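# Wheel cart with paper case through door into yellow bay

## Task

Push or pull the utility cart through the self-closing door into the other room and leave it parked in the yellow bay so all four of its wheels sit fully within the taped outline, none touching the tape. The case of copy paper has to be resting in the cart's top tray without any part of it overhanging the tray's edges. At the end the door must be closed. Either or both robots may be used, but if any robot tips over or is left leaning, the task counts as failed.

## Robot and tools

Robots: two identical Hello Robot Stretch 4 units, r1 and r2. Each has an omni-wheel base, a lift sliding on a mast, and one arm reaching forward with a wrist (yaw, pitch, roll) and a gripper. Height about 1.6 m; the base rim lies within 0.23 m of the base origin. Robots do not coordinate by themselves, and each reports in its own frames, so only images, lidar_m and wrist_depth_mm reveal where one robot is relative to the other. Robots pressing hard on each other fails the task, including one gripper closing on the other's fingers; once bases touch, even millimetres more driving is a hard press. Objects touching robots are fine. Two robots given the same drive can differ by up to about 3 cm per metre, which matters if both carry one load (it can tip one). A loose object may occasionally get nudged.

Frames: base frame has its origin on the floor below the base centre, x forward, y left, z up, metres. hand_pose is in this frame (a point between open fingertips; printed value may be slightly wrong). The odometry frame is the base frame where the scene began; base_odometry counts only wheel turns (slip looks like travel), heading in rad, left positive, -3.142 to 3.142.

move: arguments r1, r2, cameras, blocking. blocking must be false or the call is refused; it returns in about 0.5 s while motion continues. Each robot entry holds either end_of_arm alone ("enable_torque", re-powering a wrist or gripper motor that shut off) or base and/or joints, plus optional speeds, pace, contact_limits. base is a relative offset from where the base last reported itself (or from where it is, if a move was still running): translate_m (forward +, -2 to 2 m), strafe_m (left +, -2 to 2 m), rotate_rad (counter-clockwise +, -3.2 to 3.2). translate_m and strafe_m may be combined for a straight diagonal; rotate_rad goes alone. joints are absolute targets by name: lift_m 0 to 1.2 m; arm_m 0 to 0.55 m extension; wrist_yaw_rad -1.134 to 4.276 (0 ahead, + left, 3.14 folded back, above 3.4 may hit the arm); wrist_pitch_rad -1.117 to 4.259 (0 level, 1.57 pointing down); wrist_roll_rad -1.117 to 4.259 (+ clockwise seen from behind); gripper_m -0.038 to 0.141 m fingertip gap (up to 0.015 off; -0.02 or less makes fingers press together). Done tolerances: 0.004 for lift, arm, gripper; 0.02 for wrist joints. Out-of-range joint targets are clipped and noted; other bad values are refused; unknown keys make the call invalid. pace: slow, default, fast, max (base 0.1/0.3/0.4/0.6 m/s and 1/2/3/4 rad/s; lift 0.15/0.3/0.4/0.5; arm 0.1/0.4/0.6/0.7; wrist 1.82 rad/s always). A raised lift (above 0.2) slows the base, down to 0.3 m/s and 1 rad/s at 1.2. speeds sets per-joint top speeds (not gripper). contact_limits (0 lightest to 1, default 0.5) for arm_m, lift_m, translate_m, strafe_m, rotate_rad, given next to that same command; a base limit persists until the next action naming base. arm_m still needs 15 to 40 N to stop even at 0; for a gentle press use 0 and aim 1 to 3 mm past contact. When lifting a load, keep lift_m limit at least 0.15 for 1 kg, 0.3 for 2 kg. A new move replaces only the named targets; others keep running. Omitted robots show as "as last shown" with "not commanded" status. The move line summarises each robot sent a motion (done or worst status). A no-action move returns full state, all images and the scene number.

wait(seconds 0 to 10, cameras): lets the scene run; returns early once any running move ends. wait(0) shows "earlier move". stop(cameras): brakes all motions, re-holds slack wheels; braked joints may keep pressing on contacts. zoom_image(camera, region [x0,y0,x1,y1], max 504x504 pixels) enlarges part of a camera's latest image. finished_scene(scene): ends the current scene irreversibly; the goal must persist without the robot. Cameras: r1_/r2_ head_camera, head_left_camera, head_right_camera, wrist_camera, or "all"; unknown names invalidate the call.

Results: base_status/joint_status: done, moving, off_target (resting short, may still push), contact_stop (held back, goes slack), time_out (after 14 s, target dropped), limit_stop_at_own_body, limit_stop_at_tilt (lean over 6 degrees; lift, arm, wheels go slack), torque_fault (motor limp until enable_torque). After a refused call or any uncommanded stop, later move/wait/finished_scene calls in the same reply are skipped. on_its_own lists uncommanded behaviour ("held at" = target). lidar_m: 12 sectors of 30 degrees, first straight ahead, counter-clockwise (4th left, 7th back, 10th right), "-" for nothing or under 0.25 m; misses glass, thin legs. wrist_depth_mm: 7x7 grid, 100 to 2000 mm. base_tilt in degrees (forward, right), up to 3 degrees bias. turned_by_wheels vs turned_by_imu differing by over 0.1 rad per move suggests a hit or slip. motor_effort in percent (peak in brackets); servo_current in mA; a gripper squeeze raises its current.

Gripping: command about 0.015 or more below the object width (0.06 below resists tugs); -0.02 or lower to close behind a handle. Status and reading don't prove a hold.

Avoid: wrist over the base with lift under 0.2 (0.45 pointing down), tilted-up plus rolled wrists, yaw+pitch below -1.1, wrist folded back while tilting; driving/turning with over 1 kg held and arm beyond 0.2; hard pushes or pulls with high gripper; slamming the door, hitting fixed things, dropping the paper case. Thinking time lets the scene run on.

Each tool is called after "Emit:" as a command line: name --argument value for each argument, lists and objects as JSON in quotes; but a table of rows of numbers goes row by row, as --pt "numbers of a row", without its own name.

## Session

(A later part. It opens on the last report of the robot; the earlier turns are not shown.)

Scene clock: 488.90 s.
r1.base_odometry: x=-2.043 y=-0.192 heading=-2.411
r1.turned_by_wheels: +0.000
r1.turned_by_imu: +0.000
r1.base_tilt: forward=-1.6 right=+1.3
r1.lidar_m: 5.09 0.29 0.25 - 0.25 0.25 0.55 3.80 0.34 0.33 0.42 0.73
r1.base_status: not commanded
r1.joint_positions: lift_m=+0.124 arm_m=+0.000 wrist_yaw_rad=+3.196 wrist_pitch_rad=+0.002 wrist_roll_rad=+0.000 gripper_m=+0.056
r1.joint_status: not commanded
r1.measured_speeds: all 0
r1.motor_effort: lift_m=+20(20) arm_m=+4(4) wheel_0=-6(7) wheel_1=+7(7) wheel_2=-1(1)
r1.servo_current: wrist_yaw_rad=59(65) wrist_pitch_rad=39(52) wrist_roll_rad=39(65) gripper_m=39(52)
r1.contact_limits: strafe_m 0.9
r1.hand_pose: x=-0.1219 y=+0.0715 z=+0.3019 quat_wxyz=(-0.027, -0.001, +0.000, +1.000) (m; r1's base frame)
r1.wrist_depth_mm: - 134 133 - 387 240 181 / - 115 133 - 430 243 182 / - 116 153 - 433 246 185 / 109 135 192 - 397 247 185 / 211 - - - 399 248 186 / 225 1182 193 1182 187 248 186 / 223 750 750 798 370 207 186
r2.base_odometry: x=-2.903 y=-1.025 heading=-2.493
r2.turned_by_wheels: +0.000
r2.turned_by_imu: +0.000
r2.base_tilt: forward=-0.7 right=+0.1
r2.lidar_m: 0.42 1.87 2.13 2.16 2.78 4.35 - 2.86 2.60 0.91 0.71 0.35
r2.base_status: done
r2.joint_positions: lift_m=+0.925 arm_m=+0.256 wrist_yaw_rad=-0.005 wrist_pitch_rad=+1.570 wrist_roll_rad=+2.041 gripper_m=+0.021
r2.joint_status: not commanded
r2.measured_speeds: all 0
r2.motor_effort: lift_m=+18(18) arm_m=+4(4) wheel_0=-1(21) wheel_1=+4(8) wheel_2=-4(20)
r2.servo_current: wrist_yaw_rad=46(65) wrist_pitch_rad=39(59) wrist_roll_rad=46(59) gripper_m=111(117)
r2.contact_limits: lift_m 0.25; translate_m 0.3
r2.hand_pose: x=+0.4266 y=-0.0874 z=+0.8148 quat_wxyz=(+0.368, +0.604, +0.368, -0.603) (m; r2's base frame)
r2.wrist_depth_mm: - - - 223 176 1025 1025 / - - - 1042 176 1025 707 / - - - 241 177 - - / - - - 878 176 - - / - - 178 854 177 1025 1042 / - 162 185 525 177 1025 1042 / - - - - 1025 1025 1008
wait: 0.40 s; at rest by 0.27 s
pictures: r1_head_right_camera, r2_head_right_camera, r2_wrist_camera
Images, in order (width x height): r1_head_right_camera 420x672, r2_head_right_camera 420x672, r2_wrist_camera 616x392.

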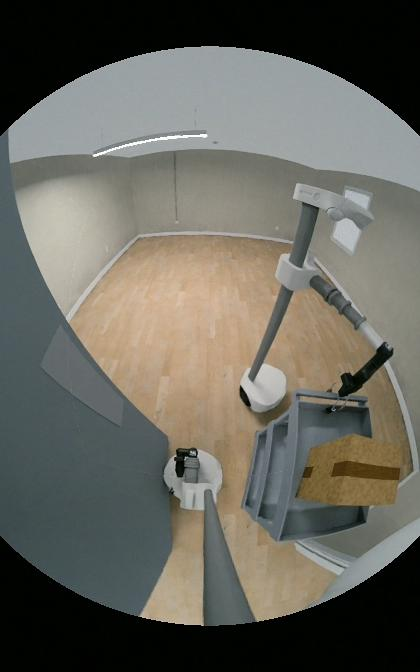

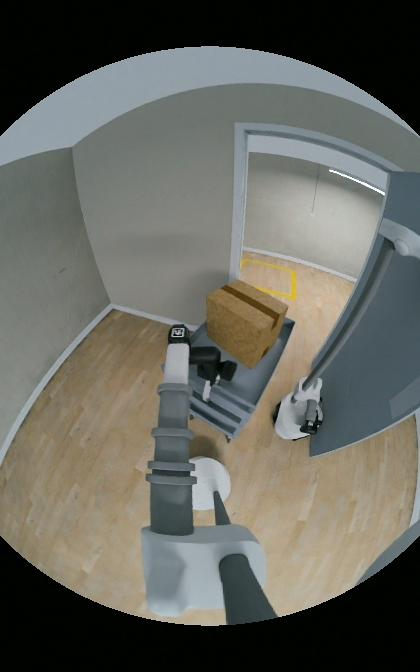

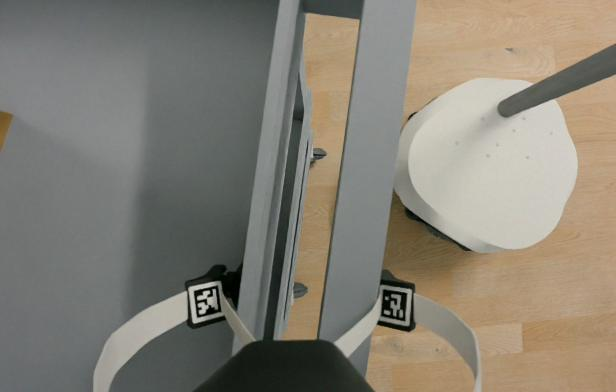

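Emit:
move --blocking false --r2 '{"base":{"strafe_m":-0.37,"translate_m":0.71},"contact_limits":{"translate_m":0.3}}'

Emit:
wait --seconds 5

Emit:
wait --seconds 0.4 --cameras '["r2_wrist_camera","r2_head_right_camera","r2_head_left_camera","r1_head_right_camera"]'

Scene clock: 499.73 s.
move: r2 moving
r1: as last shown
r1.lidar_m: 5.08 0.30 0.25 - 0.25 0.25 0.57 3.79 0.36 0.35 0.41 0.67
r1.motor_effort: lift_m=+19(20) arm_m=+4(4) wheel_0=-6(7) wheel_1=+7(7) wheel_2=-1(1)
r1.servo_current: wrist_yaw_rad=65(65) wrist_pitch_rad=46(46) wrist_roll_rad=46(59) gripper_m=46(46)
r1.contact_limits: strafe_m 0.9
r1.wrist_depth_mm: - 134 133 - 384 241 181 / - 115 134 - 427 243 182 / - 116 153 - 436 245 185 / 109 134 192 - 397 247 185 / 209 - - - 404 248 186 / 225 1205 194 1182 188 248 186 / 223 759 759 788 366 206 186
r2.base_odometry: x=-2.937 y=-1.031 heading=-2.492
r2.turned_by_wheels: +0.001
r2.turned_by_imu: +0.001
r2.base_tilt: forward=-0.7 right=+0.0
r2.lidar_m: 0.39 1.84 2.12 2.16 2.78 4.40 - 2.83 2.62 0.87 0.69 0.33
r2.base_status: translate_m moving; strafe_m moving
r2.joint_positions: lift_m=+0.925 arm_m=+0.256 wrist_yaw_rad=-0.005 wrist_pitch_rad=+1.574 wrist_roll_rad=+2.041 gripper_m=+0.021
r2.joint_status: not commanded
r2.measured_speeds: translate_m=+0.119 strafe_m=-0.065 rotate_rad=-0.004 lift_m=+0.000 arm_m=+0.000 wrist_yaw_rad=-0.001 wrist_pitch_rad=+0.014 wrist_roll_rad=+0.000
r2.motor_effort: lift_m=+18(18) arm_m=+4(4) wheel_0=+18(18) wheel_1=+5(6) wheel_2=-16(16)
r2.servo_current: wrist_yaw_rad=52(52) wrist_pitch_rad=46(46) wrist_roll_rad=59(59) gripper_m=104(117)
r2.contact_limits: lift_m 0.25; translate_m 0.3
r2.hand_pose: x=+0.4254 y=-0.0874 z=+0.8148 quat_wxyz=(+0.368, +0.602, +0.369, -0.605) (m; r2's base frame)
r2.wrist_depth_mm: - - - 223 177 1042 1060 / - - - 1042 177 1042 1025 / - - - 1042 176 - 1025 / - - - 1025 176 - 1042 / - - - 1025 176 1042 1025 / - - 186 1042 176 1025 1060 / - - - - - 1025 1060
pictures: none

Scene clock: 503.27 s.
earlier move: r2 done
r1.base_odometry: x=-2.043 y=-0.192 heading=-2.411
r1.turned_by_wheels: +0.000
r1.turned_by_imu: +0.000
r1.base_tilt: forward=-1.6 right=+1.3
r1.lidar_m: 5.09 0.31 0.25 - 0.25 0.25 0.58 0.60 0.33 0.29 0.36 3.74
r1.base_status: not commanded
r1.joint_positions: lift_m=+0.124 arm_m=+0.000 wrist_yaw_rad=+3.196 wrist_pitch_rad=+0.002 wrist_roll_rad=+0.000 gripper_m=+0.056
r1.joint_status: not commanded
r1.measured_speeds: all 0
r1.motor_effort: lift_m=+19(20) arm_m=+4(4) wheel_0=-6(7) wheel_1=+7(7) wheel_2=-1(1)
r1.servo_current: wrist_yaw_rad=46(72) wrist_pitch_rad=39(52) wrist_roll_rad=46(72) gripper_m=52(52)
r1.contact_limits: strafe_m 0.9
r1.hand_pose: x=-0.1219 y=+0.0715 z=+0.3019 quat_wxyz=(-0.027, -0.001, +0.000, +1.000) (m; r1's base frame)
r1.wrist_depth_mm: - 134 134 - 384 240 182 / - 115 134 - 430 243 183 / - 116 152 - 436 245 185 / 109 135 192 - 399 246 184 / 209 - - - 402 248 186 / 215 1098 193 1182 187 248 187 / 223 768 759 788 368 208 186
r2.base_odometry: x=-3.692 y=-1.159 heading=-2.493
r2.turned_by_wheels: -0.001
r2.turned_by_imu: +0.002
r2.base_tilt: forward=-0.7 right=+0.1
r2.lidar_m: 0.42 0.87 1.86 2.22 2.84 5.16 4.14 0.38 0.30 0.36 0.88 0.32
r2.base_status: done
r2.joint_positions: lift_m=+0.925 arm_m=+0.256 wrist_yaw_rad=-0.005 wrist_pitch_rad=+1.570 wrist_roll_rad=+2.042 gripper_m=+0.021
r2.joint_status: not commanded
r2.measured_speeds: all 0
r2.motor_effort: lift_m=+18(18) arm_m=+4(4) wheel_0=-1(21) wheel_1=+3(7) wheel_2=-3(17)
r2.servo_current: wrist_yaw_rad=52(65) wrist_pitch_rad=46(46) wrist_roll_rad=46(59) gripper_m=111(117)
r2.contact_limits: lift_m 0.25; translate_m 0.3
r2.hand_pose: x=+0.4266 y=-0.0874 z=+0.8148 quat_wxyz=(+0.368, +0.604, +0.368, -0.604) (m; r2's base frame)
r2.wrist_depth_mm: - - - - 176 991 1025 / - - - 1008 176 1025 668 / - - - 1042 176 - - / - - - 1025 176 - - / - - 177 1008 176 1025 1008 / - 163 183 1025 177 1060 1042 / - 133 - - 1025 1025 1008
wait: 3.53 of 5 s (r2 has come to rest)
pictures: none

Scene clock: 503.67 s.
r1.base_odometry: x=-2.043 y=-0.192 heading=-2.411
r1.turned_by_wheels: +0.000
r1.turned_by_imu: +0.000
r1.base_tilt: forward=-1.6 right=+1.3
r1.lidar_m: 5.08 0.34 0.25 - 0.25 0.25 0.57 0.57 0.34 0.29 0.35 3.72
r1.base_status: not commanded
r1.joint_positions: lift_m=+0.124 arm_m=+0.000 wrist_yaw_rad=+3.196 wrist_pitch_rad=+0.002 wrist_roll_rad=+0.000 gripper_m=+0.056
r1.joint_status: not commanded
r1.measured_speeds: all 0
r1.motor_effort: lift_m=+19(20) arm_m=+4(4) wheel_0=-6(7) wheel_1=+7(7) wheel_2=-1(1)
r1.servo_current: wrist_yaw_rad=59(72) wrist_pitch_rad=39(52) wrist_roll_rad=46(72) gripper_m=46(52)
r1.contact_limits: strafe_m 0.9
r1.hand_pose: x=-0.1219 y=+0.0715 z=+0.3019 quat_wxyz=(-0.027, -0.001, +0.000, +1.000) (m; r1's base frame)
r1.wrist_depth_mm: - 133 133 - 387 240 181 / - 115 133 - 427 242 182 / - 116 152 - 439 245 185 / 109 135 192 - 402 248 185 / 210 - - - 399 248 186 / 215 1098 194 1160 187 249 187 / 222 759 741 798 366 208 186
r2.base_odometry: x=-3.692 y=-1.159 heading=-2.493
r2.turned_by_wheels: +0.000
r2.turned_by_imu: +0.000
r2.base_tilt: forward=-0.7 right=+0.0
r2.lidar_m: 0.44 0.86 1.87 2.23 2.80 5.17 4.13 0.35 0.32 0.36 0.87 0.31
r2.base_status: done
r2.joint_positions: lift_m=+0.925 arm_m=+0.256 wrist_yaw_rad=-0.005 wrist_pitch_rad=+1.570 wrist_roll_rad=+2.042 gripper_m=+0.021
r2.joint_status: not commanded
r2.measured_speeds: all 0
r2.motor_effort: lift_m=+18(18) arm_m=+4(4) wheel_0=-1(21) wheel_1=+3(7) wheel_2=-2(17)
r2.servo_current: wrist_yaw_rad=46(65) wrist_pitch_rad=39(46) wrist_roll_rad=39(59) gripper_m=104(117)
r2.contact_limits: lift_m 0.25; translate_m 0.3
r2.hand_pose: x=+0.4266 y=-0.0874 z=+0.8148 quat_wxyz=(+0.368, +0.604, +0.368, -0.604) (m; r2's base frame)
r2.wrist_depth_mm: - - - - 176 1025 1025 / - - - 1042 177 1025 668 / - - - 1042 176 - - / - - - 1025 176 - - / - - 178 1025 177 1025 1008 / - 162 183 1042 177 1042 1025 / - 133 - - 1025 1008 1008
wait: 0.40 s; at rest by 0.27 s
pictures: r1_head_right_camera, r2_head_left_camera, r2_head_right_camera, r2_wrist_camera
Images, in order (width x height): r1_head_right_camera 420x672, r2_head_left_camera 420x672, r2_head_right_camera 420x672, r2_wrist_camera 616x392.

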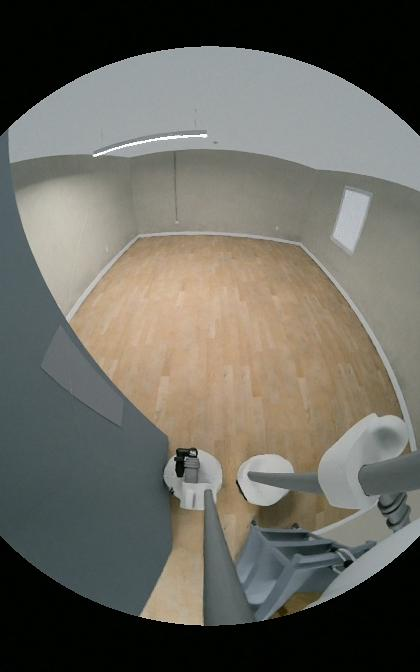

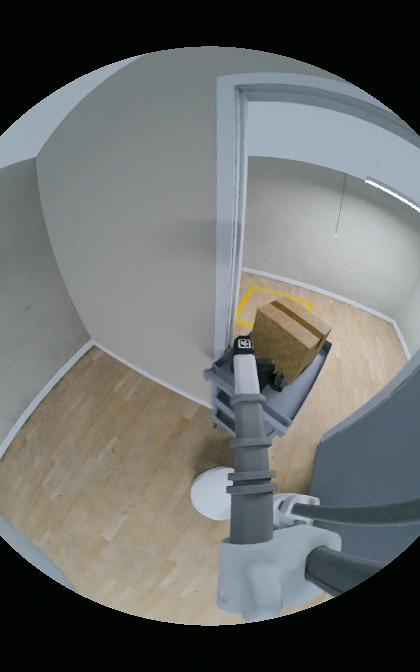

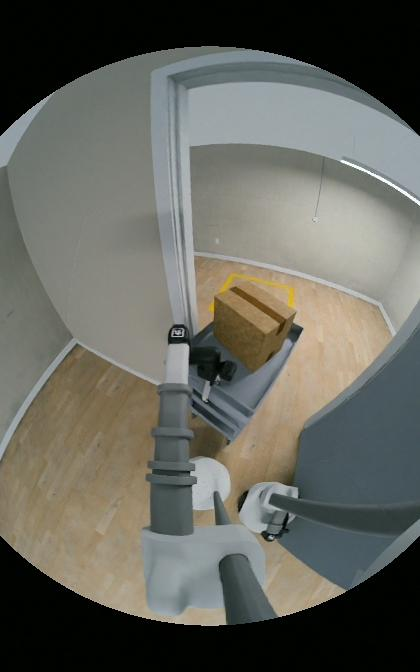

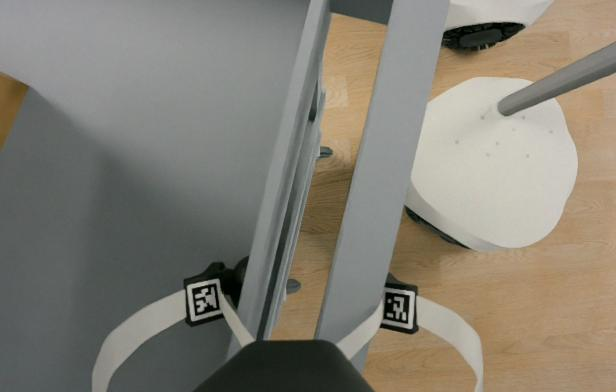

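Emit:
move --blocking false --r2 '{"base":{"rotate_rad":-0.6},"joints":{"wrist_roll_rad":1.25},"speeds":{"wrist_roll_rad":0.6},"pace":"slow"}'

Emit:
wait --seconds 5

Emit:
wait --seconds 0.6 --cameras '["r2_wrist_camera","r2_head_right_camera","r2_head_left_camera","r1_head_right_camera"]'

Scene clock: 526.63 s.
move: r2 moving
r1: as last shown
r1.lidar_m: 5.08 0.32 0.25 - 0.25 0.25 0.59 0.51 0.32 0.29 0.35 3.73
r1.servo_current: wrist_yaw_rad=39(65) wrist_pitch_rad=39(46) wrist_roll_rad=52(65) gripper_m=39(46)
r1.contact_limits: strafe_m 0.9
r1.wrist_depth_mm: - 134 133 - 384 241 181 / - 115 134 - 430 242 182 / - 116 153 - 436 244 185 / 109 135 193 - 399 247 185 / 208 - - - 404 247 186 / 216 1078 192 1182 187 248 186 / 222 750 750 798 368 207 186
r2.base_odometry: x=-3.692 y=-1.160 heading=-2.618
r2.turned_by_wheels: -0.125
r2.turned_by_imu: -0.121
r2.base_tilt: forward=-0.7 right=+0.0
r2.lidar_m: 0.43 0.54 1.41 2.17 2.58 4.67 - 3.02 0.32 0.33 0.79 0.35
r2.base_status: rotate_rad moving
r2.joint_positions: lift_m=+0.925 arm_m=+0.256 wrist_yaw_rad=-0.005 wrist_pitch_rad=+1.570 wrist_roll_rad=+1.804 gripper_m=+0.021
r2.joint_status: wrist_roll_rad moving
r2.measured_speeds: translate_m=+0.001 strafe_m=+0.000 rotate_rad=-0.496 lift_m=+0.000 arm_m=+0.000 wrist_yaw_rad=+0.000 wrist_pitch_rad=+0.000 wrist_roll_rad=-0.617
r2.motor_effort: lift_m=+18(18) arm_m=+5(5) wheel_0=+9(17) wheel_1=+8(9) wheel_2=+10(12)
r2.servo_current: wrist_yaw_rad=46(65) wrist_pitch_rad=33(46) wrist_roll_rad=111(124) gripper_m=111(117)
r2.contact_limits: lift_m 0.25
r2.hand_pose: x=+0.4265 y=-0.0874 z=+0.8148 quat_wxyz=(+0.437, +0.556, +0.437, -0.556) (m; r2's base frame)
r2.wrist_depth_mm: - - - - 187 820 809 / - - - - 1025 1025 1025 / - - - 1025 175 - 750 / - - - 1025 176 - - / - - - 1042 176 - 1042 / - 162 184 1042 177 1042 1025 / - - - - 1042 1042 1008
pictures: none

Scene clock: 527.97 s.
earlier move: r2 done
r1.base_odometry: x=-2.043 y=-0.192 heading=-2.411
r1.turned_by_wheels: +0.000
r1.turned_by_imu: +0.000
r1.base_tilt: forward=-1.6 right=+1.3
r1.lidar_m: 5.08 0.31 0.25 - 0.25 0.26 0.57 0.44 0.34 0.29 0.38 3.78
r1.base_status: not commanded
r1.joint_positions: lift_m=+0.124 arm_m=+0.000 wrist_yaw_rad=+3.196 wrist_pitch_rad=+0.002 wrist_roll_rad=+0.000 gripper_m=+0.056
r1.joint_status: not commanded
r1.measured_speeds: all 0
r1.motor_effort: lift_m=+19(20) arm_m=+4(4) wheel_0=-6(7) wheel_1=+7(7) wheel_2=-1(1)
r1.servo_current: wrist_yaw_rad=52(78) wrist_pitch_rad=52(52) wrist_roll_rad=46(65) gripper_m=46(46)
r1.contact_limits: strafe_m 0.9
r1.hand_pose: x=-0.1219 y=+0.0715 z=+0.3019 quat_wxyz=(-0.027, -0.001, +0.000, +1.000) (m; r1's base frame)
r1.wrist_depth_mm: - 134 133 - 382 242 182 / - 115 133 - 430 243 183 / - 116 152 - 433 245 185 / 109 135 193 - 397 246 185 / 209 - - - 402 247 186 / 214 - 193 1205 187 248 187 / 223 647 759 788 368 207 187
r2.base_odometry: x=-3.692 y=-1.160 heading=-3.092
r2.turned_by_wheels: -0.474
r2.turned_by_imu: -0.460
r2.base_tilt: forward=-0.7 right=+0.1
r2.lidar_m: 0.36 0.34 0.83 1.57 2.19 2.70 - 4.53 0.41 0.31 0.34 0.43
r2.base_status: done
r2.joint_positions: lift_m=+0.925 arm_m=+0.256 wrist_yaw_rad=+0.003 wrist_pitch_rad=+1.559 wrist_roll_rad=+1.254 gripper_m=+0.021
r2.joint_status: all done
r2.measured_speeds: all 0
r2.motor_effort: lift_m=+18(18) arm_m=-4(5) wheel_0=+2(17) wheel_1=+4(9) wheel_2=+5(15)
r2.servo_current: wrist_yaw_rad=52(65) wrist_pitch_rad=65(65) wrist_roll_rad=46(124) gripper_m=104(117)
r2.contact_limits: lift_m 0.25
r2.hand_pose: x=+0.4304 y=-0.0874 z=+0.8148 quat_wxyz=(+0.576, +0.416, +0.570, -0.412) (m; r2's base frame)
r2.wrist_depth_mm: - - - 225 177 809 - / - - 193 504 931 820 521 / - - - 504 1008 809 798 / - - 204 178 1025 1042 991 / - - 208 521 - - 991 / - 164 186 178 179 - 732 / - 135 - - - - 991
wait: 1.33 of 5 s (r2 has come to rest)
pictures: none

Scene clock: 528.57 s.
r1.base_odometry: x=-2.043 y=-0.192 heading=-2.411
r1.turned_by_wheels: +0.000
r1.turned_by_imu: +0.000
r1.base_tilt: forward=-1.6 right=+1.3
r1.lidar_m: 5.09 0.31 0.25 - 0.25 0.25 0.59 0.45 0.33 0.31 0.38 3.76
r1.base_status: not commanded
r1.joint_positions: lift_m=+0.124 arm_m=+0.000 wrist_yaw_rad=+3.196 wrist_pitch_rad=+0.002 wrist_roll_rad=+0.000 gripper_m=+0.056
r1.joint_status: not commanded
r1.measured_speeds: all 0
r1.motor_effort: lift_m=+19(20) arm_m=+4(4) wheel_0=-7(7) wheel_1=+7(7) wheel_2=-1(1)
r1.servo_current: wrist_yaw_rad=33(78) wrist_pitch_rad=52(52) wrist_roll_rad=46(65) gripper_m=39(46)
r1.contact_limits: strafe_m 0.9
r1.hand_pose: x=-0.1219 y=+0.0715 z=+0.3019 quat_wxyz=(-0.027, -0.001, +0.000, +1.000) (m; r1's base frame)
r1.wrist_depth_mm: - 133 133 - 382 241 181 / - 115 133 - 427 241 183 / - 116 153 - 436 243 185 / 109 135 191 - 397 247 186 / 211 - - - 402 247 186 / 216 - 193 1205 187 249 186 / 223 654 750 788 366 208 186
r2.base_odometry: x=-3.692 y=-1.160 heading=-3.092
r2.turned_by_wheels: +0.000
r2.turned_by_imu: +0.000
r2.base_tilt: forward=-0.7 right=+0.0
r2.lidar_m: 0.34 0.32 0.80 1.58 2.19 2.69 - 4.53 0.43 0.32 0.34 0.46
r2.base_status: done
r2.joint_positions: lift_m=+0.925 arm_m=+0.256 wrist_yaw_rad=+0.003 wrist_pitch_rad=+1.559 wrist_roll_rad=+1.254 gripper_m=+0.021
r2.joint_status: all done
r2.measured_speeds: all 0
r2.motor_effort: lift_m=+18(18) arm_m=-3(5) wheel_0=+2(17) wheel_1=+4(9) wheel_2=+5(15)
r2.servo_current: wrist_yaw_rad=46(65) wrist_pitch_rad=59(65) wrist_roll_rad=52(124) gripper_m=111(117)
r2.contact_limits: lift_m 0.25
r2.hand_pose: x=+0.4304 y=-0.0874 z=+0.8148 quat_wxyz=(+0.576, +0.416, +0.570, -0.412) (m; r2's base frame)
r2.wrist_depth_mm: - - - 226 177 809 - / - - 193 500 917 809 517 / - - - 496 1008 820 798 / - - 204 178 1025 1025 1008 / - - 208 521 - - 1025 / - 164 186 179 179 - 723 / - 135 - - - - 1008
wait: 0.60 s; at rest by 0.27 s
pictures: r1_head_right_camera, r2_head_left_camera, r2_head_right_camera, r2_wrist_camera
Images, in order (width x height): r1_head_right_camera 420x672, r2_head_left_camera 420x672, r2_head_right_camera 420x672, r2_wrist_camera 616x392.

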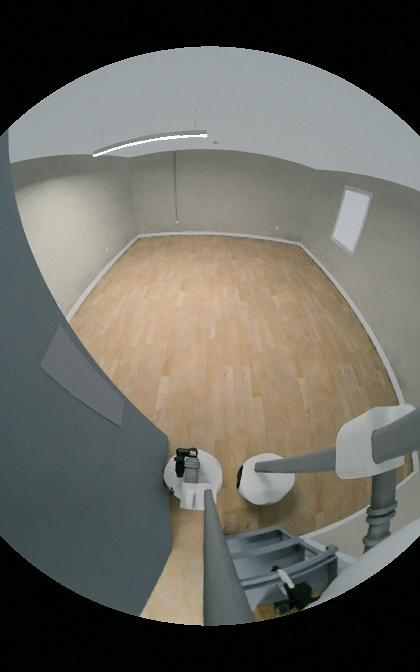

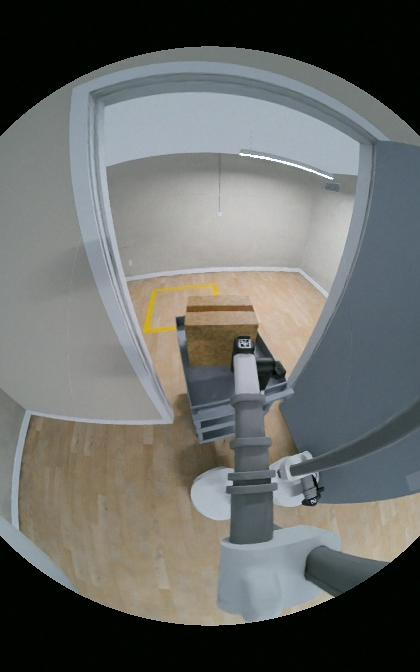

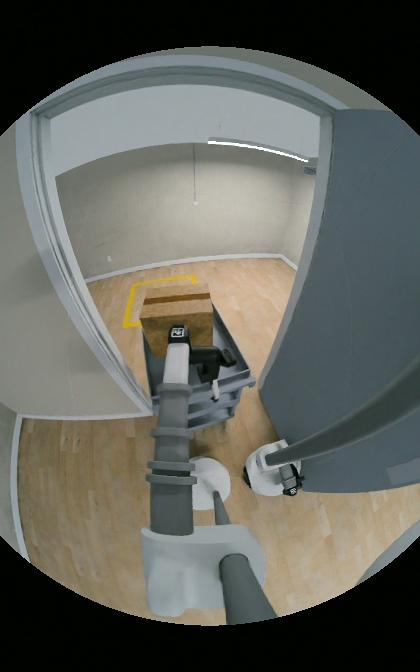

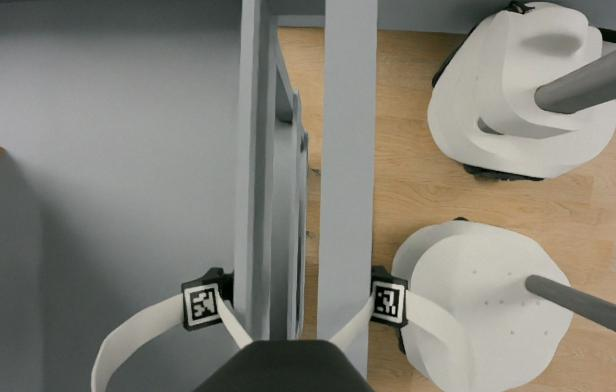

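Emit:
move --blocking false --r2 '{"base":{"strafe_m":0.202,"translate_m":0.733},"contact_limits":{"translate_m":0.3}}'

Emit:
wait --seconds 6

Emit:
wait --seconds 0.4 --cameras '["r2_wrist_camera","r2_head_right_camera","r2_head_left_camera","r1_head_right_camera"]'

Scene clock: 539.90 s.
move: r2 moving
r1: as last shown
r1.lidar_m: 5.09 0.32 0.25 - 0.25 0.25 0.56 0.45 0.34 0.32 0.41 3.77
r1.motor_effort: lift_m=+19(20) arm_m=+4(4) wheel_0=-6(7) wheel_1=+7(7) wheel_2=-1(1)
r1.servo_current: wrist_yaw_rad=46(72) wrist_pitch_rad=39(52) wrist_roll_rad=52(52) gripper_m=39(46)
r1.contact_limits: strafe_m 0.9
r1.wrist_depth_mm: - 134 134 - 382 241 181 / - 115 133 - 430 244 183 / - 116 152 - 436 246 184 / 109 134 192 - 399 247 185 / 209 - - - 399 247 187 / 216 - 191 1182 188 248 186 / 222 647 759 788 366 207 186
r2.base_odometry: x=-3.722 y=-1.170 heading=-3.092
r2.turned_by_wheels: -0.001
r2.turned_by_imu: +0.000
r2.base_tilt: forward=-0.7 right=+0.1
r2.lidar_m: 0.31 0.33 0.75 1.49 2.19 2.66 - 4.54 0.40 0.32 0.36 0.43
r2.base_status: translate_m moving; strafe_m moving
r2.joint_positions: lift_m=+0.925 arm_m=+0.256 wrist_yaw_rad=-0.002 wrist_pitch_rad=+1.572 wrist_roll_rad=+1.253 gripper_m=+0.021
r2.joint_status: not commanded
r2.measured_speeds: translate_m=+0.120 strafe_m=+0.036 rotate_rad=-0.008 lift_m=+0.000 arm_m=-0.001 wrist_yaw_rad=-0.025 wrist_pitch_rad=+0.044 wrist_roll_rad=+0.000
r2.motor_effort: lift_m=+18(18) arm_m=-3(4) wheel_0=+4(6) wheel_1=+8(10) wheel_2=-18(18)
r2.servo_current: wrist_yaw_rad=46(65) wrist_pitch_rad=39(65) wrist_roll_rad=52(59) gripper_m=104(111)
r2.contact_limits: lift_m 0.25; translate_m 0.3
r2.hand_pose: x=+0.4263 y=-0.0874 z=+0.8148 quat_wxyz=(+0.572, +0.415, +0.573, -0.416) (m; r2's base frame)
r2.wrist_depth_mm: - - - 226 174 831 - / - - - 1025 174 820 530 / - - - 1025 175 831 831 / - - - 1025 176 1042 1060 / - - - 1042 176 - 1060 / - - 185 1060 176 - 1025 / - - - - - - 1060
pictures: none

Scene clock: 543.40 s.
earlier move: r2 done
r1.base_odometry: x=-2.043 y=-0.192 heading=-2.411
r1.turned_by_wheels: +0.000
r1.turned_by_imu: +0.000
r1.base_tilt: forward=-1.6 right=+1.3
r1.lidar_m: 5.08 0.30 0.25 - 0.25 0.25 0.58 0.77 0.84 2.53 2.81 3.75
r1.base_status: not commanded
r1.joint_positions: lift_m=+0.124 arm_m=+0.000 wrist_yaw_rad=+3.196 wrist_pitch_rad=+0.002 wrist_roll_rad=+0.000 gripper_m=+0.056
r1.joint_status: not commanded
r1.measured_speeds: all 0
r1.motor_effort: lift_m=+19(20) arm_m=+4(5) wheel_0=-6(7) wheel_1=+7(8) wheel_2=-1(1)
r1.servo_current: wrist_yaw_rad=46(72) wrist_pitch_rad=39(52) wrist_roll_rad=59(72) gripper_m=39(46)
r1.contact_limits: strafe_m 0.9
r1.hand_pose: x=-0.1219 y=+0.0715 z=+0.3019 quat_wxyz=(-0.027, -0.001, +0.000, +1.000) (m; r1's base frame)
r1.wrist_depth_mm: - 133 133 - 384 241 181 / - 116 133 - 430 242 182 / - 116 153 - 436 244 185 / 109 135 192 - 397 247 185 / 216 976 1983 - 402 248 186 / 226 946 194 1160 187 249 186 / 223 759 750 788 368 208 186
r2.base_odometry: x=-4.414 y=-1.398 heading=-3.092
r2.turned_by_wheels: +0.001
r2.turned_by_imu: -0.003
r2.base_tilt: forward=-0.6 right=+0.0
r2.lidar_m: 0.35 0.33 2.36 0.25 0.25 3.22 - 0.78 0.76 0.73 2.67 0.46
r2.base_status: done
r2.joint_positions: lift_m=+0.925 arm_m=+0.256 wrist_yaw_rad=-0.001 wrist_pitch_rad=+1.569 wrist_roll_rad=+1.252 gripper_m=+0.021
r2.joint_status: not commanded
r2.measured_speeds: all 0
r2.motor_effort: lift_m=+18(18) arm_m=+4(5) wheel_0=+1(7) wheel_1=+3(11) wheel_2=-4(28)
r2.servo_current: wrist_yaw_rad=52(65) wrist_pitch_rad=39(65) wrist_roll_rad=59(65) gripper_m=117(117)
r2.contact_limits: lift_m 0.25; translate_m 0.3
r2.hand_pose: x=+0.4272 y=-0.0874 z=+0.8148 quat_wxyz=(+0.573, +0.415, +0.572, -0.414) (m; r2's base frame)
r2.wrist_depth_mm: - - 203 227 1025 1008 - / - - - 433 1025 1025 1025 / - - - 1025 1025 1025 1008 / - - 200 569 1025 1008 1008 / - - 198 564 - - 1025 / - - 185 544 178 - 741 / - - - - - - 1042
wait: 3.50 of 6 s (r2 has come to rest)
pictures: none

Scene clock: 543.80 s.
r1.base_odometry: x=-2.043 y=-0.192 heading=-2.411
r1.turned_by_wheels: +0.000
r1.turned_by_imu: +0.000
r1.base_tilt: forward=-1.6 right=+1.3
r1.lidar_m: 5.09 0.32 0.25 - 0.25 0.25 0.58 0.77 0.82 2.54 2.78 3.76
r1.base_status: not commanded
r1.joint_positions: lift_m=+0.124 arm_m=+0.000 wrist_yaw_rad=+3.196 wrist_pitch_rad=+0.002 wrist_roll_rad=+0.000 gripper_m=+0.056
r1.joint_status: not commanded
r1.measured_speeds: all 0
r1.motor_effort: lift_m=+20(20) arm_m=+4(5) wheel_0=-6(7) wheel_1=+7(8) wheel_2=-1(1)
r1.servo_current: wrist_yaw_rad=52(72) wrist_pitch_rad=33(52) wrist_roll_rad=59(72) gripper_m=46(46)
r1.contact_limits: strafe_m 0.9
r1.hand_pose: x=-0.1219 y=+0.0715 z=+0.3019 quat_wxyz=(-0.027, -0.001, +0.000, +1.000) (m; r1's base frame)
r1.wrist_depth_mm: - 133 133 - 382 240 181 / - 115 133 - 427 242 183 / - 116 153 - 436 245 184 / 109 134 191 - 397 247 185 / 217 976 1921 - 399 248 186 / 225 960 194 1205 188 248 186 / 222 750 750 809 366 207 186
r2.base_odometry: x=-4.414 y=-1.398 heading=-3.092
r2.turned_by_wheels: +0.000
r2.turned_by_imu: +0.000
r2.base_tilt: forward=-0.7 right=+0.1
r2.lidar_m: 0.31 0.33 2.32 0.25 0.25 3.22 - 0.79 0.77 0.73 2.65 0.46
r2.base_status: done
r2.joint_positions: lift_m=+0.925 arm_m=+0.256 wrist_yaw_rad=-0.001 wrist_pitch_rad=+1.569 wrist_roll_rad=+1.252 gripper_m=+0.021
r2.joint_status: not commanded
r2.measured_speeds: all 0
r2.motor_effort: lift_m=+18(18) arm_m=+4(5) wheel_0=+1(7) wheel_1=+3(11) wheel_2=-4(28)
r2.servo_current: wrist_yaw_rad=39(65) wrist_pitch_rad=39(65) wrist_roll_rad=52(65) gripper_m=104(117)
r2.contact_limits: lift_m 0.25; translate_m 0.3
r2.hand_pose: x=+0.4272 y=-0.0874 z=+0.8148 quat_wxyz=(+0.573, +0.415, +0.572, -0.414) (m; r2's base frame)
r2.wrist_depth_mm: - - 204 227 1008 1042 - / - - - 433 1025 1025 1008 / - - - 1025 1008 1025 1025 / - - 200 564 1042 1025 1008 / - - 200 564 - - 1025 / - - 186 544 177 - 759 / - - - - - - 1025
wait: 0.40 s; at rest by 0.27 s
pictures: r1_head_right_camera, r2_head_left_camera, r2_head_right_camera, r2_wrist_camera
Images, in order (width x height): r1_head_right_camera 420x672, r2_head_left_camera 420x672, r2_head_right_camera 420x672, r2_wrist_camera 616x392.

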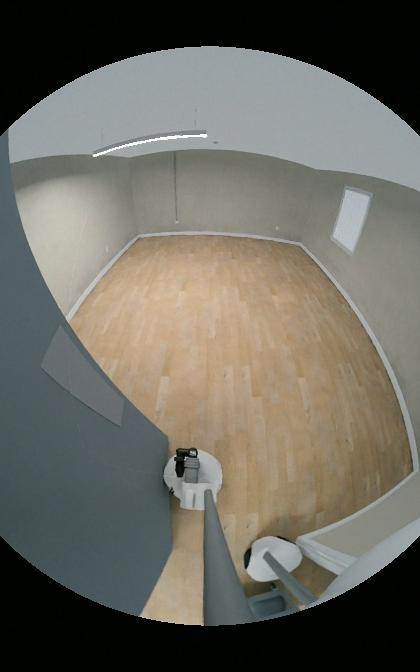

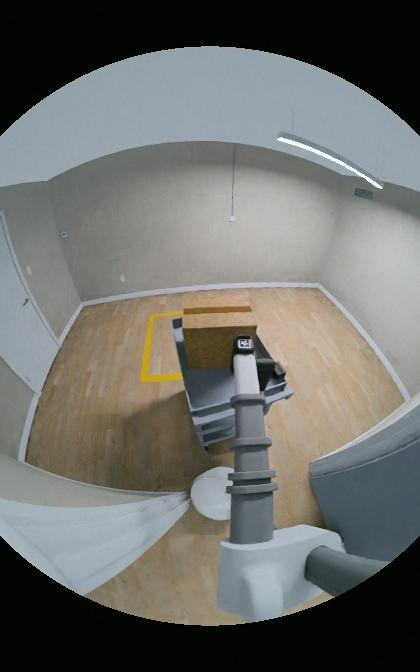

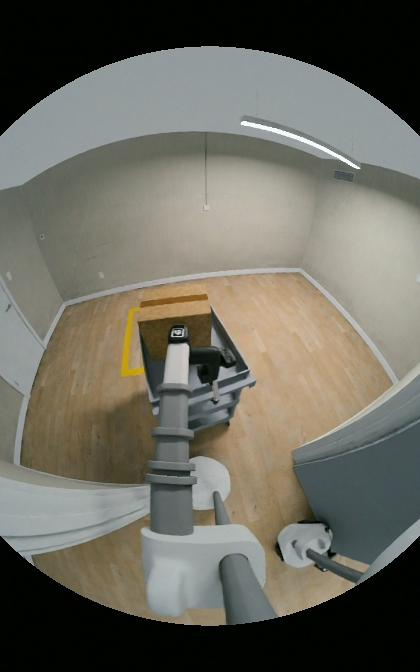

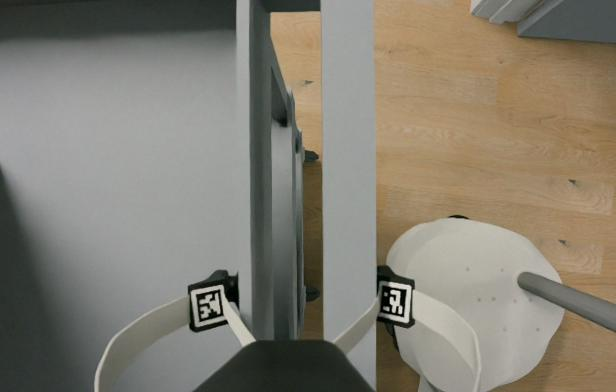

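Emit:
move --blocking false --r2 '{"base":{"strafe_m":-0.1425,"translate_m":0.047},"contact_limits":{"translate_m":0.3}}'

Emit:
wait --seconds 4

Emit:
wait --seconds 0.4 --cameras '["r2_wrist_camera","r2_head_right_camera","r2_head_left_camera"]'

Scene clock: 553.53 s.
move: r2 moving
r1: as last shown
r1.lidar_m: 5.09 0.31 0.25 - 0.25 0.25 0.56 0.75 0.82 2.52 2.78 3.74
r1.motor_effort: lift_m=+19(20) arm_m=+4(4) wheel_0=-7(7) wheel_1=+7(7) wheel_2=-1(1)
r1.servo_current: wrist_yaw_rad=39(65) wrist_pitch_rad=39(46) wrist_roll_rad=39(65) gripper_m=46(46)
r1.contact_limits: strafe_m 0.9
r1.wrist_depth_mm: - 133 134 - 384 240 181 / - 115 133 - 430 242 183 / - 116 152 - 433 244 185 / 109 135 192 - 399 248 186 / 217 931 1921 - 404 248 186 / 227 891 195 1160 189 248 186 / 222 759 741 798 370 207 186
r2.base_odometry: x=-4.425 y=-1.368 heading=-3.091
r2.turned_by_wheels: +0.001
r2.turned_by_imu: +0.002
r2.base_tilt: forward=-0.7 right=+0.1
r2.lidar_m: 0.33 0.30 2.37 0.26 0.27 2.96 - 0.75 0.75 0.70 2.62 0.44
r2.base_status: translate_m moving; strafe_m moving
r2.joint_positions: lift_m=+0.925 arm_m=+0.256 wrist_yaw_rad=-0.001 wrist_pitch_rad=+1.569 wrist_roll_rad=+1.251 gripper_m=+0.021
r2.joint_status: not commanded
r2.measured_speeds: translate_m=+0.040 strafe_m=-0.119 rotate_rad=-0.002 lift_m=+0.000 arm_m=+0.000 wrist_yaw_rad=+0.000 wrist_pitch_rad=+0.000 wrist_roll_rad=-0.007
r2.motor_effort: lift_m=+18(18) arm_m=+4(4) wheel_0=+21(21) wheel_1=-8(8) wheel_2=-4(9)
r2.servo_current: wrist_yaw_rad=52(59) wrist_pitch_rad=39(46) wrist_roll_rad=46(59) gripper_m=104(117)
r2.contact_limits: lift_m 0.25; translate_m 0.3
r2.hand_pose: x=+0.4272 y=-0.0874 z=+0.8148 quat_wxyz=(+0.573, +0.415, +0.572, -0.414) (m; r2's base frame)
r2.wrist_depth_mm: - - 194 219 1008 1008 - / - - 189 492 1025 1008 1008 / - - 183 496 1025 1025 1008 / - - 214 176 1042 1025 1008 / - - 205 177 - - 1025 / - - 186 535 178 - 741 / - - - - - - 1042
pictures: none

Scene clock: 554.87 s.
earlier move: r2 done
r1.base_odometry: x=-2.043 y=-0.192 heading=-2.411
r1.turned_by_wheels: +0.000
r1.turned_by_imu: +0.000
r1.base_tilt: forward=-1.6 right=+1.3
r1.lidar_m: 5.08 0.32 0.25 - 0.25 0.25 0.58 0.69 1.09 2.55 2.78 3.68
r1.base_status: not commanded
r1.joint_positions: lift_m=+0.124 arm_m=+0.000 wrist_yaw_rad=+3.196 wrist_pitch_rad=+0.002 wrist_roll_rad=+0.000 gripper_m=+0.056
r1.joint_status: not commanded
r1.measured_speeds: all 0
r1.motor_effort: lift_m=+19(20) arm_m=+4(4) wheel_0=-6(7) wheel_1=+7(7) wheel_2=-1(1)
r1.servo_current: wrist_yaw_rad=39(72) wrist_pitch_rad=52(52) wrist_roll_rad=39(65) gripper_m=46(46)
r1.contact_limits: strafe_m 0.9
r1.hand_pose: x=-0.1219 y=+0.0715 z=+0.3019 quat_wxyz=(-0.027, -0.001, +0.000, +1.000) (m; r1's base frame)
r1.wrist_depth_mm: - 134 134 - 384 241 181 / - 115 133 - 430 242 183 / - 116 153 - 436 244 184 / 109 135 191 - 399 247 185 / 216 820 1464 - 404 248 187 / 226 788 194 1160 188 248 186 / 223 741 759 798 368 207 186
r2.base_odometry: x=-4.468 y=-1.258 heading=-3.091
r2.turned_by_wheels: +0.000
r2.turned_by_imu: +0.001
r2.base_tilt: forward=-0.7 right=+0.1
r2.lidar_m: 0.28 0.27 2.50 0.37 0.38 2.77 - 0.72 0.66 0.57 2.50 0.49
r2.base_status: done
r2.joint_positions: lift_m=+0.925 arm_m=+0.256 wrist_yaw_rad=+0.003 wrist_pitch_rad=+1.568 wrist_roll_rad=+1.248 gripper_m=+0.021
r2.joint_status: not commanded
r2.measured_speeds: all 0
r2.motor_effort: lift_m=+18(18) arm_m=+4(4) wheel_0=+7(21) wheel_1=-3(9) wheel_2=+2(9)
r2.servo_current: wrist_yaw_rad=46(59) wrist_pitch_rad=39(46) wrist_roll_rad=52(59) gripper_m=104(117)
r2.contact_limits: lift_m 0.25; translate_m 0.3
r2.hand_pose: x=+0.4280 y=-0.0874 z=+0.8148 quat_wxyz=(+0.575, +0.413, +0.574, -0.412) (m; r2's base frame)
r2.wrist_depth_mm: 225 234 213 176 1008 1008 - / - - 214 176 1042 1008 1008 / - - 200 176 1025 1025 1008 / - - 208 177 1025 1008 1008 / - - 193 177 196 - 1008 / - - 186 177 177 - 715 / - 137 - - - - 1025
wait: 1.33 of 4 s (r2 has come to rest)
pictures: none

Scene clock: 555.27 s.
r1.base_odometry: x=-2.043 y=-0.192 heading=-2.411
r1.turned_by_wheels: +0.000
r1.turned_by_imu: +0.000
r1.base_tilt: forward=-1.6 right=+1.3
r1.lidar_m: 5.08 0.32 0.25 - 0.25 0.25 0.58 0.70 1.08 2.55 2.79 3.74
r1.base_status: not commanded
r1.joint_positions: lift_m=+0.124 arm_m=+0.000 wrist_yaw_rad=+3.196 wrist_pitch_rad=+0.002 wrist_roll_rad=+0.000 gripper_m=+0.056
r1.joint_status: not commanded
r1.measured_speeds: all 0
r1.motor_effort: lift_m=+19(20) arm_m=+4(4) wheel_0=-7(7) wheel_1=+7(7) wheel_2=-1(1)
r1.servo_current: wrist_yaw_rad=39(72) wrist_pitch_rad=33(52) wrist_roll_rad=46(65) gripper_m=46(46)
r1.contact_limits: strafe_m 0.9
r1.hand_pose: x=-0.1219 y=+0.0715 z=+0.3019 quat_wxyz=(-0.027, -0.001, +0.000, +1.000) (m; r1's base frame)
r1.wrist_depth_mm: - 133 133 - 384 240 181 / - 115 133 - 424 243 183 / - 116 152 - 433 244 184 / 109 135 193 - 397 247 186 / 216 820 1430 - 399 247 186 / 227 778 194 1205 189 248 186 / 223 759 759 788 370 208 186
r2.base_odometry: x=-4.468 y=-1.258 heading=-3.091
r2.turned_by_wheels: +0.000
r2.turned_by_imu: +0.000
r2.base_tilt: forward=-0.7 right=+0.1
r2.lidar_m: 0.31 0.28 2.51 0.38 0.35 2.74 - 0.69 0.67 0.59 2.51 0.47
r2.base_status: done
r2.joint_positions: lift_m=+0.925 arm_m=+0.256 wrist_yaw_rad=+0.003 wrist_pitch_rad=+1.568 wrist_roll_rad=+1.248 gripper_m=+0.021
r2.joint_status: not commanded
r2.measured_speeds: all 0
r2.motor_effort: lift_m=+18(18) arm_m=+4(4) wheel_0=+6(21) wheel_1=-3(9) wheel_2=+2(9)
r2.servo_current: wrist_yaw_rad=39(59) wrist_pitch_rad=39(46) wrist_roll_rad=52(59) gripper_m=104(117)
r2.contact_limits: lift_m 0.25; translate_m 0.3
r2.hand_pose: x=+0.4280 y=-0.0874 z=+0.8148 quat_wxyz=(+0.575, +0.413, +0.574, -0.412) (m; r2's base frame)
r2.wrist_depth_mm: 226 235 213 175 1025 991 - / - - 213 176 1008 991 1025 / - - 201 176 1008 1025 1008 / - - 209 176 1025 1025 1008 / - - 193 177 196 - 1025 / - - 187 178 177 - 732 / - 138 - - - - 1042
wait: 0.40 s; at rest by 0.27 s
pictures: r2_head_left_camera, r2_head_right_camera, r2_wrist_camera
Images, in order (width x height): r2_head_left_camera 420x672, r2_head_right_camera 420x672, r2_wrist_camera 616x392.

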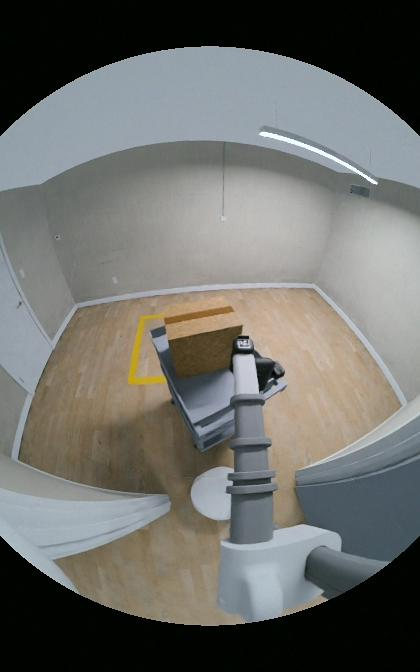

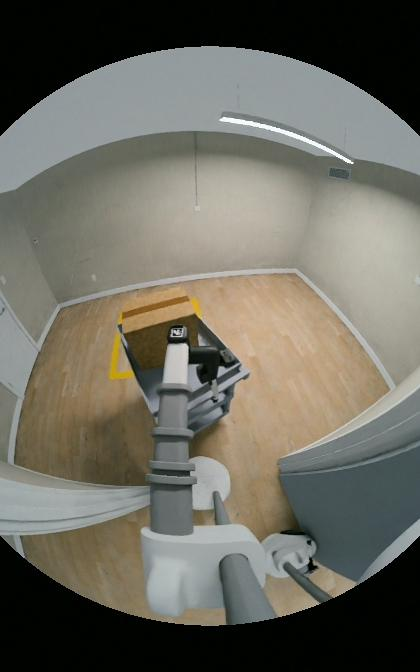

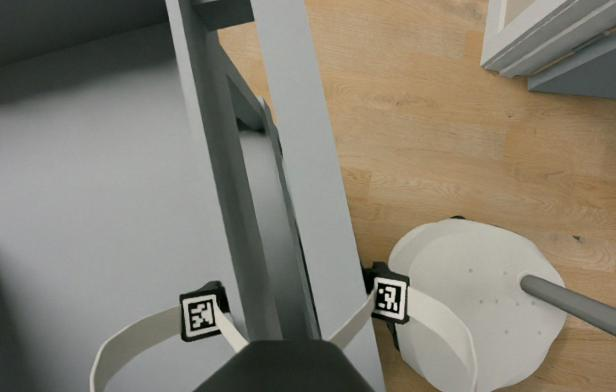

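Emit:
move --blocking false --r2 '{"base":{"strafe_m":0.388,"translate_m":0.534},"contact_limits":{"translate_m":0.3}}'

Emit:
wait --seconds 6

Emit:
wait --seconds 0.4 --cameras '["r2_wrist_camera","r2_head_right_camera","r2_head_left_camera"]'

Scene clock: 560.53 s.
move: r2 moving
r1: as last shown
r1.lidar_m: 5.10 0.31 0.25 - 0.25 0.25 0.60 0.72 1.08 2.53 2.79 3.74
r1.servo_current: wrist_yaw_rad=39(65) wrist_pitch_rad=39(46) wrist_roll_rad=46(59) gripper_m=46(46)
r1.contact_limits: strafe_m 0.9
r1.wrist_depth_mm: - 133 133 - 382 240 181 / - 115 134 - 430 243 183 / - 116 152 - 436 245 185 / 109 135 192 - 397 247 185 / 216 831 1661 - 402 248 186 / 227 809 194 1182 187 248 186 / 214 750 759 788 366 207 186
r2.base_odometry: x=-4.494 y=-1.279 heading=-3.093
r2.turned_by_wheels: -0.002
r2.turned_by_imu: -0.002
r2.base_tilt: forward=-0.7 right=+0.0
r2.lidar_m: 0.25 0.27 2.47 0.37 0.37 2.82 - 0.75 0.67 0.62 2.52 0.43
r2.base_status: translate_m moving; strafe_m moving
r2.joint_positions: lift_m=+0.925 arm_m=+0.256 wrist_yaw_rad=+0.002 wrist_pitch_rad=+1.572 wrist_roll_rad=+1.248 gripper_m=+0.021
r2.joint_status: not commanded
r2.measured_speeds: translate_m=+0.106 strafe_m=+0.078 rotate_rad=-0.001 lift_m=+0.000 arm_m=+0.000 wrist_yaw_rad=-0.018 wrist_pitch_rad=+0.038 wrist_roll_rad=+0.000
r2.motor_effort: lift_m=+18(18) arm_m=+4(4) wheel_0=-8(10) wheel_1=+10(11) wheel_2=-20(20)
r2.servo_current: wrist_yaw_rad=39(52) wrist_pitch_rad=46(46) wrist_roll_rad=33(59) gripper_m=104(111)
r2.contact_limits: lift_m 0.25; translate_m 0.3
r2.hand_pose: x=+0.4267 y=-0.0874 z=+0.8148 quat_wxyz=(+0.574, +0.412, +0.575, -0.413) (m; r2's base frame)
r2.wrist_depth_mm: 219 233 216 174 1025 946 - / - - 204 174 1025 1025 1042 / - - 194 175 1042 1025 1042 / - - 201 175 1025 1060 1060 / - - 190 496 176 - 1042 / - - 183 500 176 - 707 / - - - - - - 1060
pictures: none

Scene clock: 561.60 s.
earlier move: r2 contact_stop
r1.base_odometry: x=-2.043 y=-0.192 heading=-2.411
r1.turned_by_wheels: +0.000
r1.turned_by_imu: +0.000
r1.base_tilt: forward=-1.6 right=+1.2
r1.lidar_m: 5.10 0.30 0.25 - 0.25 0.25 0.56 0.80 1.10 2.55 2.78 3.76
r1.base_status: not commanded
r1.joint_positions: lift_m=+0.124 arm_m=+0.000 wrist_yaw_rad=+3.196 wrist_pitch_rad=+0.002 wrist_roll_rad=+0.000 gripper_m=+0.056
r1.joint_status: not commanded
r1.measured_speeds: all 0
r1.motor_effort: lift_m=+19(20) arm_m=+4(4) wheel_0=-7(7) wheel_1=+7(7) wheel_2=-1(1)
r1.servo_current: wrist_yaw_rad=39(65) wrist_pitch_rad=39(52) wrist_roll_rad=46(65) gripper_m=46(46)
r1.contact_limits: strafe_m 0.9
r1.hand_pose: x=-0.1219 y=+0.0715 z=+0.3019 quat_wxyz=(-0.027, -0.001, +0.000, +1.000) (m; r1's base frame)
r1.wrist_depth_mm: - 133 134 - 387 241 181 / - 115 134 - 427 243 183 / - 116 153 - 436 245 184 / 109 134 192 - 399 246 185 / 216 904 1661 - 402 249 186 / 225 866 194 1205 188 248 186 / 222 759 750 788 368 208 186
r2.base_odometry: x=-4.546 y=-1.320 heading=-3.129
r2.turned_by_wheels: -0.036
r2.turned_by_imu: -0.046
r2.base_tilt: forward=-0.6 right=+0.1
r2.lidar_m: 0.29 0.28 2.50 2.24 0.34 3.26 - 0.81 0.70 0.64 2.50 0.48
r2.base_status: translate_m contact_stop (by the wheels' count: +0.081 of +0.534); strafe_m contact_stop (by the wheels' count: +0.059 of +0.388)
r2.joint_positions: lift_m=+0.925 arm_m=+0.256 wrist_yaw_rad=+0.005 wrist_pitch_rad=+1.563 wrist_roll_rad=+1.248 gripper_m=+0.021
r2.joint_status: not commanded
r2.measured_speeds: all 0
r2.on_its_own: the wheels are slack since a contact_stop
r2.motor_effort: lift_m=+18(18) arm_m=-4(4) wheel_0=+1(11) wheel_1=+0(12) wheel_2=+0(28)
r2.servo_current: wrist_yaw_rad=39(65) wrist_pitch_rad=46(52) wrist_roll_rad=59(59) gripper_m=111(111)
r2.contact_limits: lift_m 0.25; translate_m 0.3
r2.hand_pose: x=+0.4296 y=-0.0874 z=+0.8148 quat_wxyz=(+0.577, +0.413, +0.573, -0.410) (m; r2's base frame)
r2.wrist_depth_mm: 229 236 220 178 1025 1008 - / - - 229 178 1008 1008 1008 / - - 198 178 1025 1025 1008 / - - 202 177 1025 1025 1008 / - - 211 178 - - 1025 / - 167 187 178 180 - 741 / - 131 - - - - 1025
wait: 1.07 of 6 s (r2 has come to rest)
pictures: none

not run: a stop that you did not command came earlier in this reply.


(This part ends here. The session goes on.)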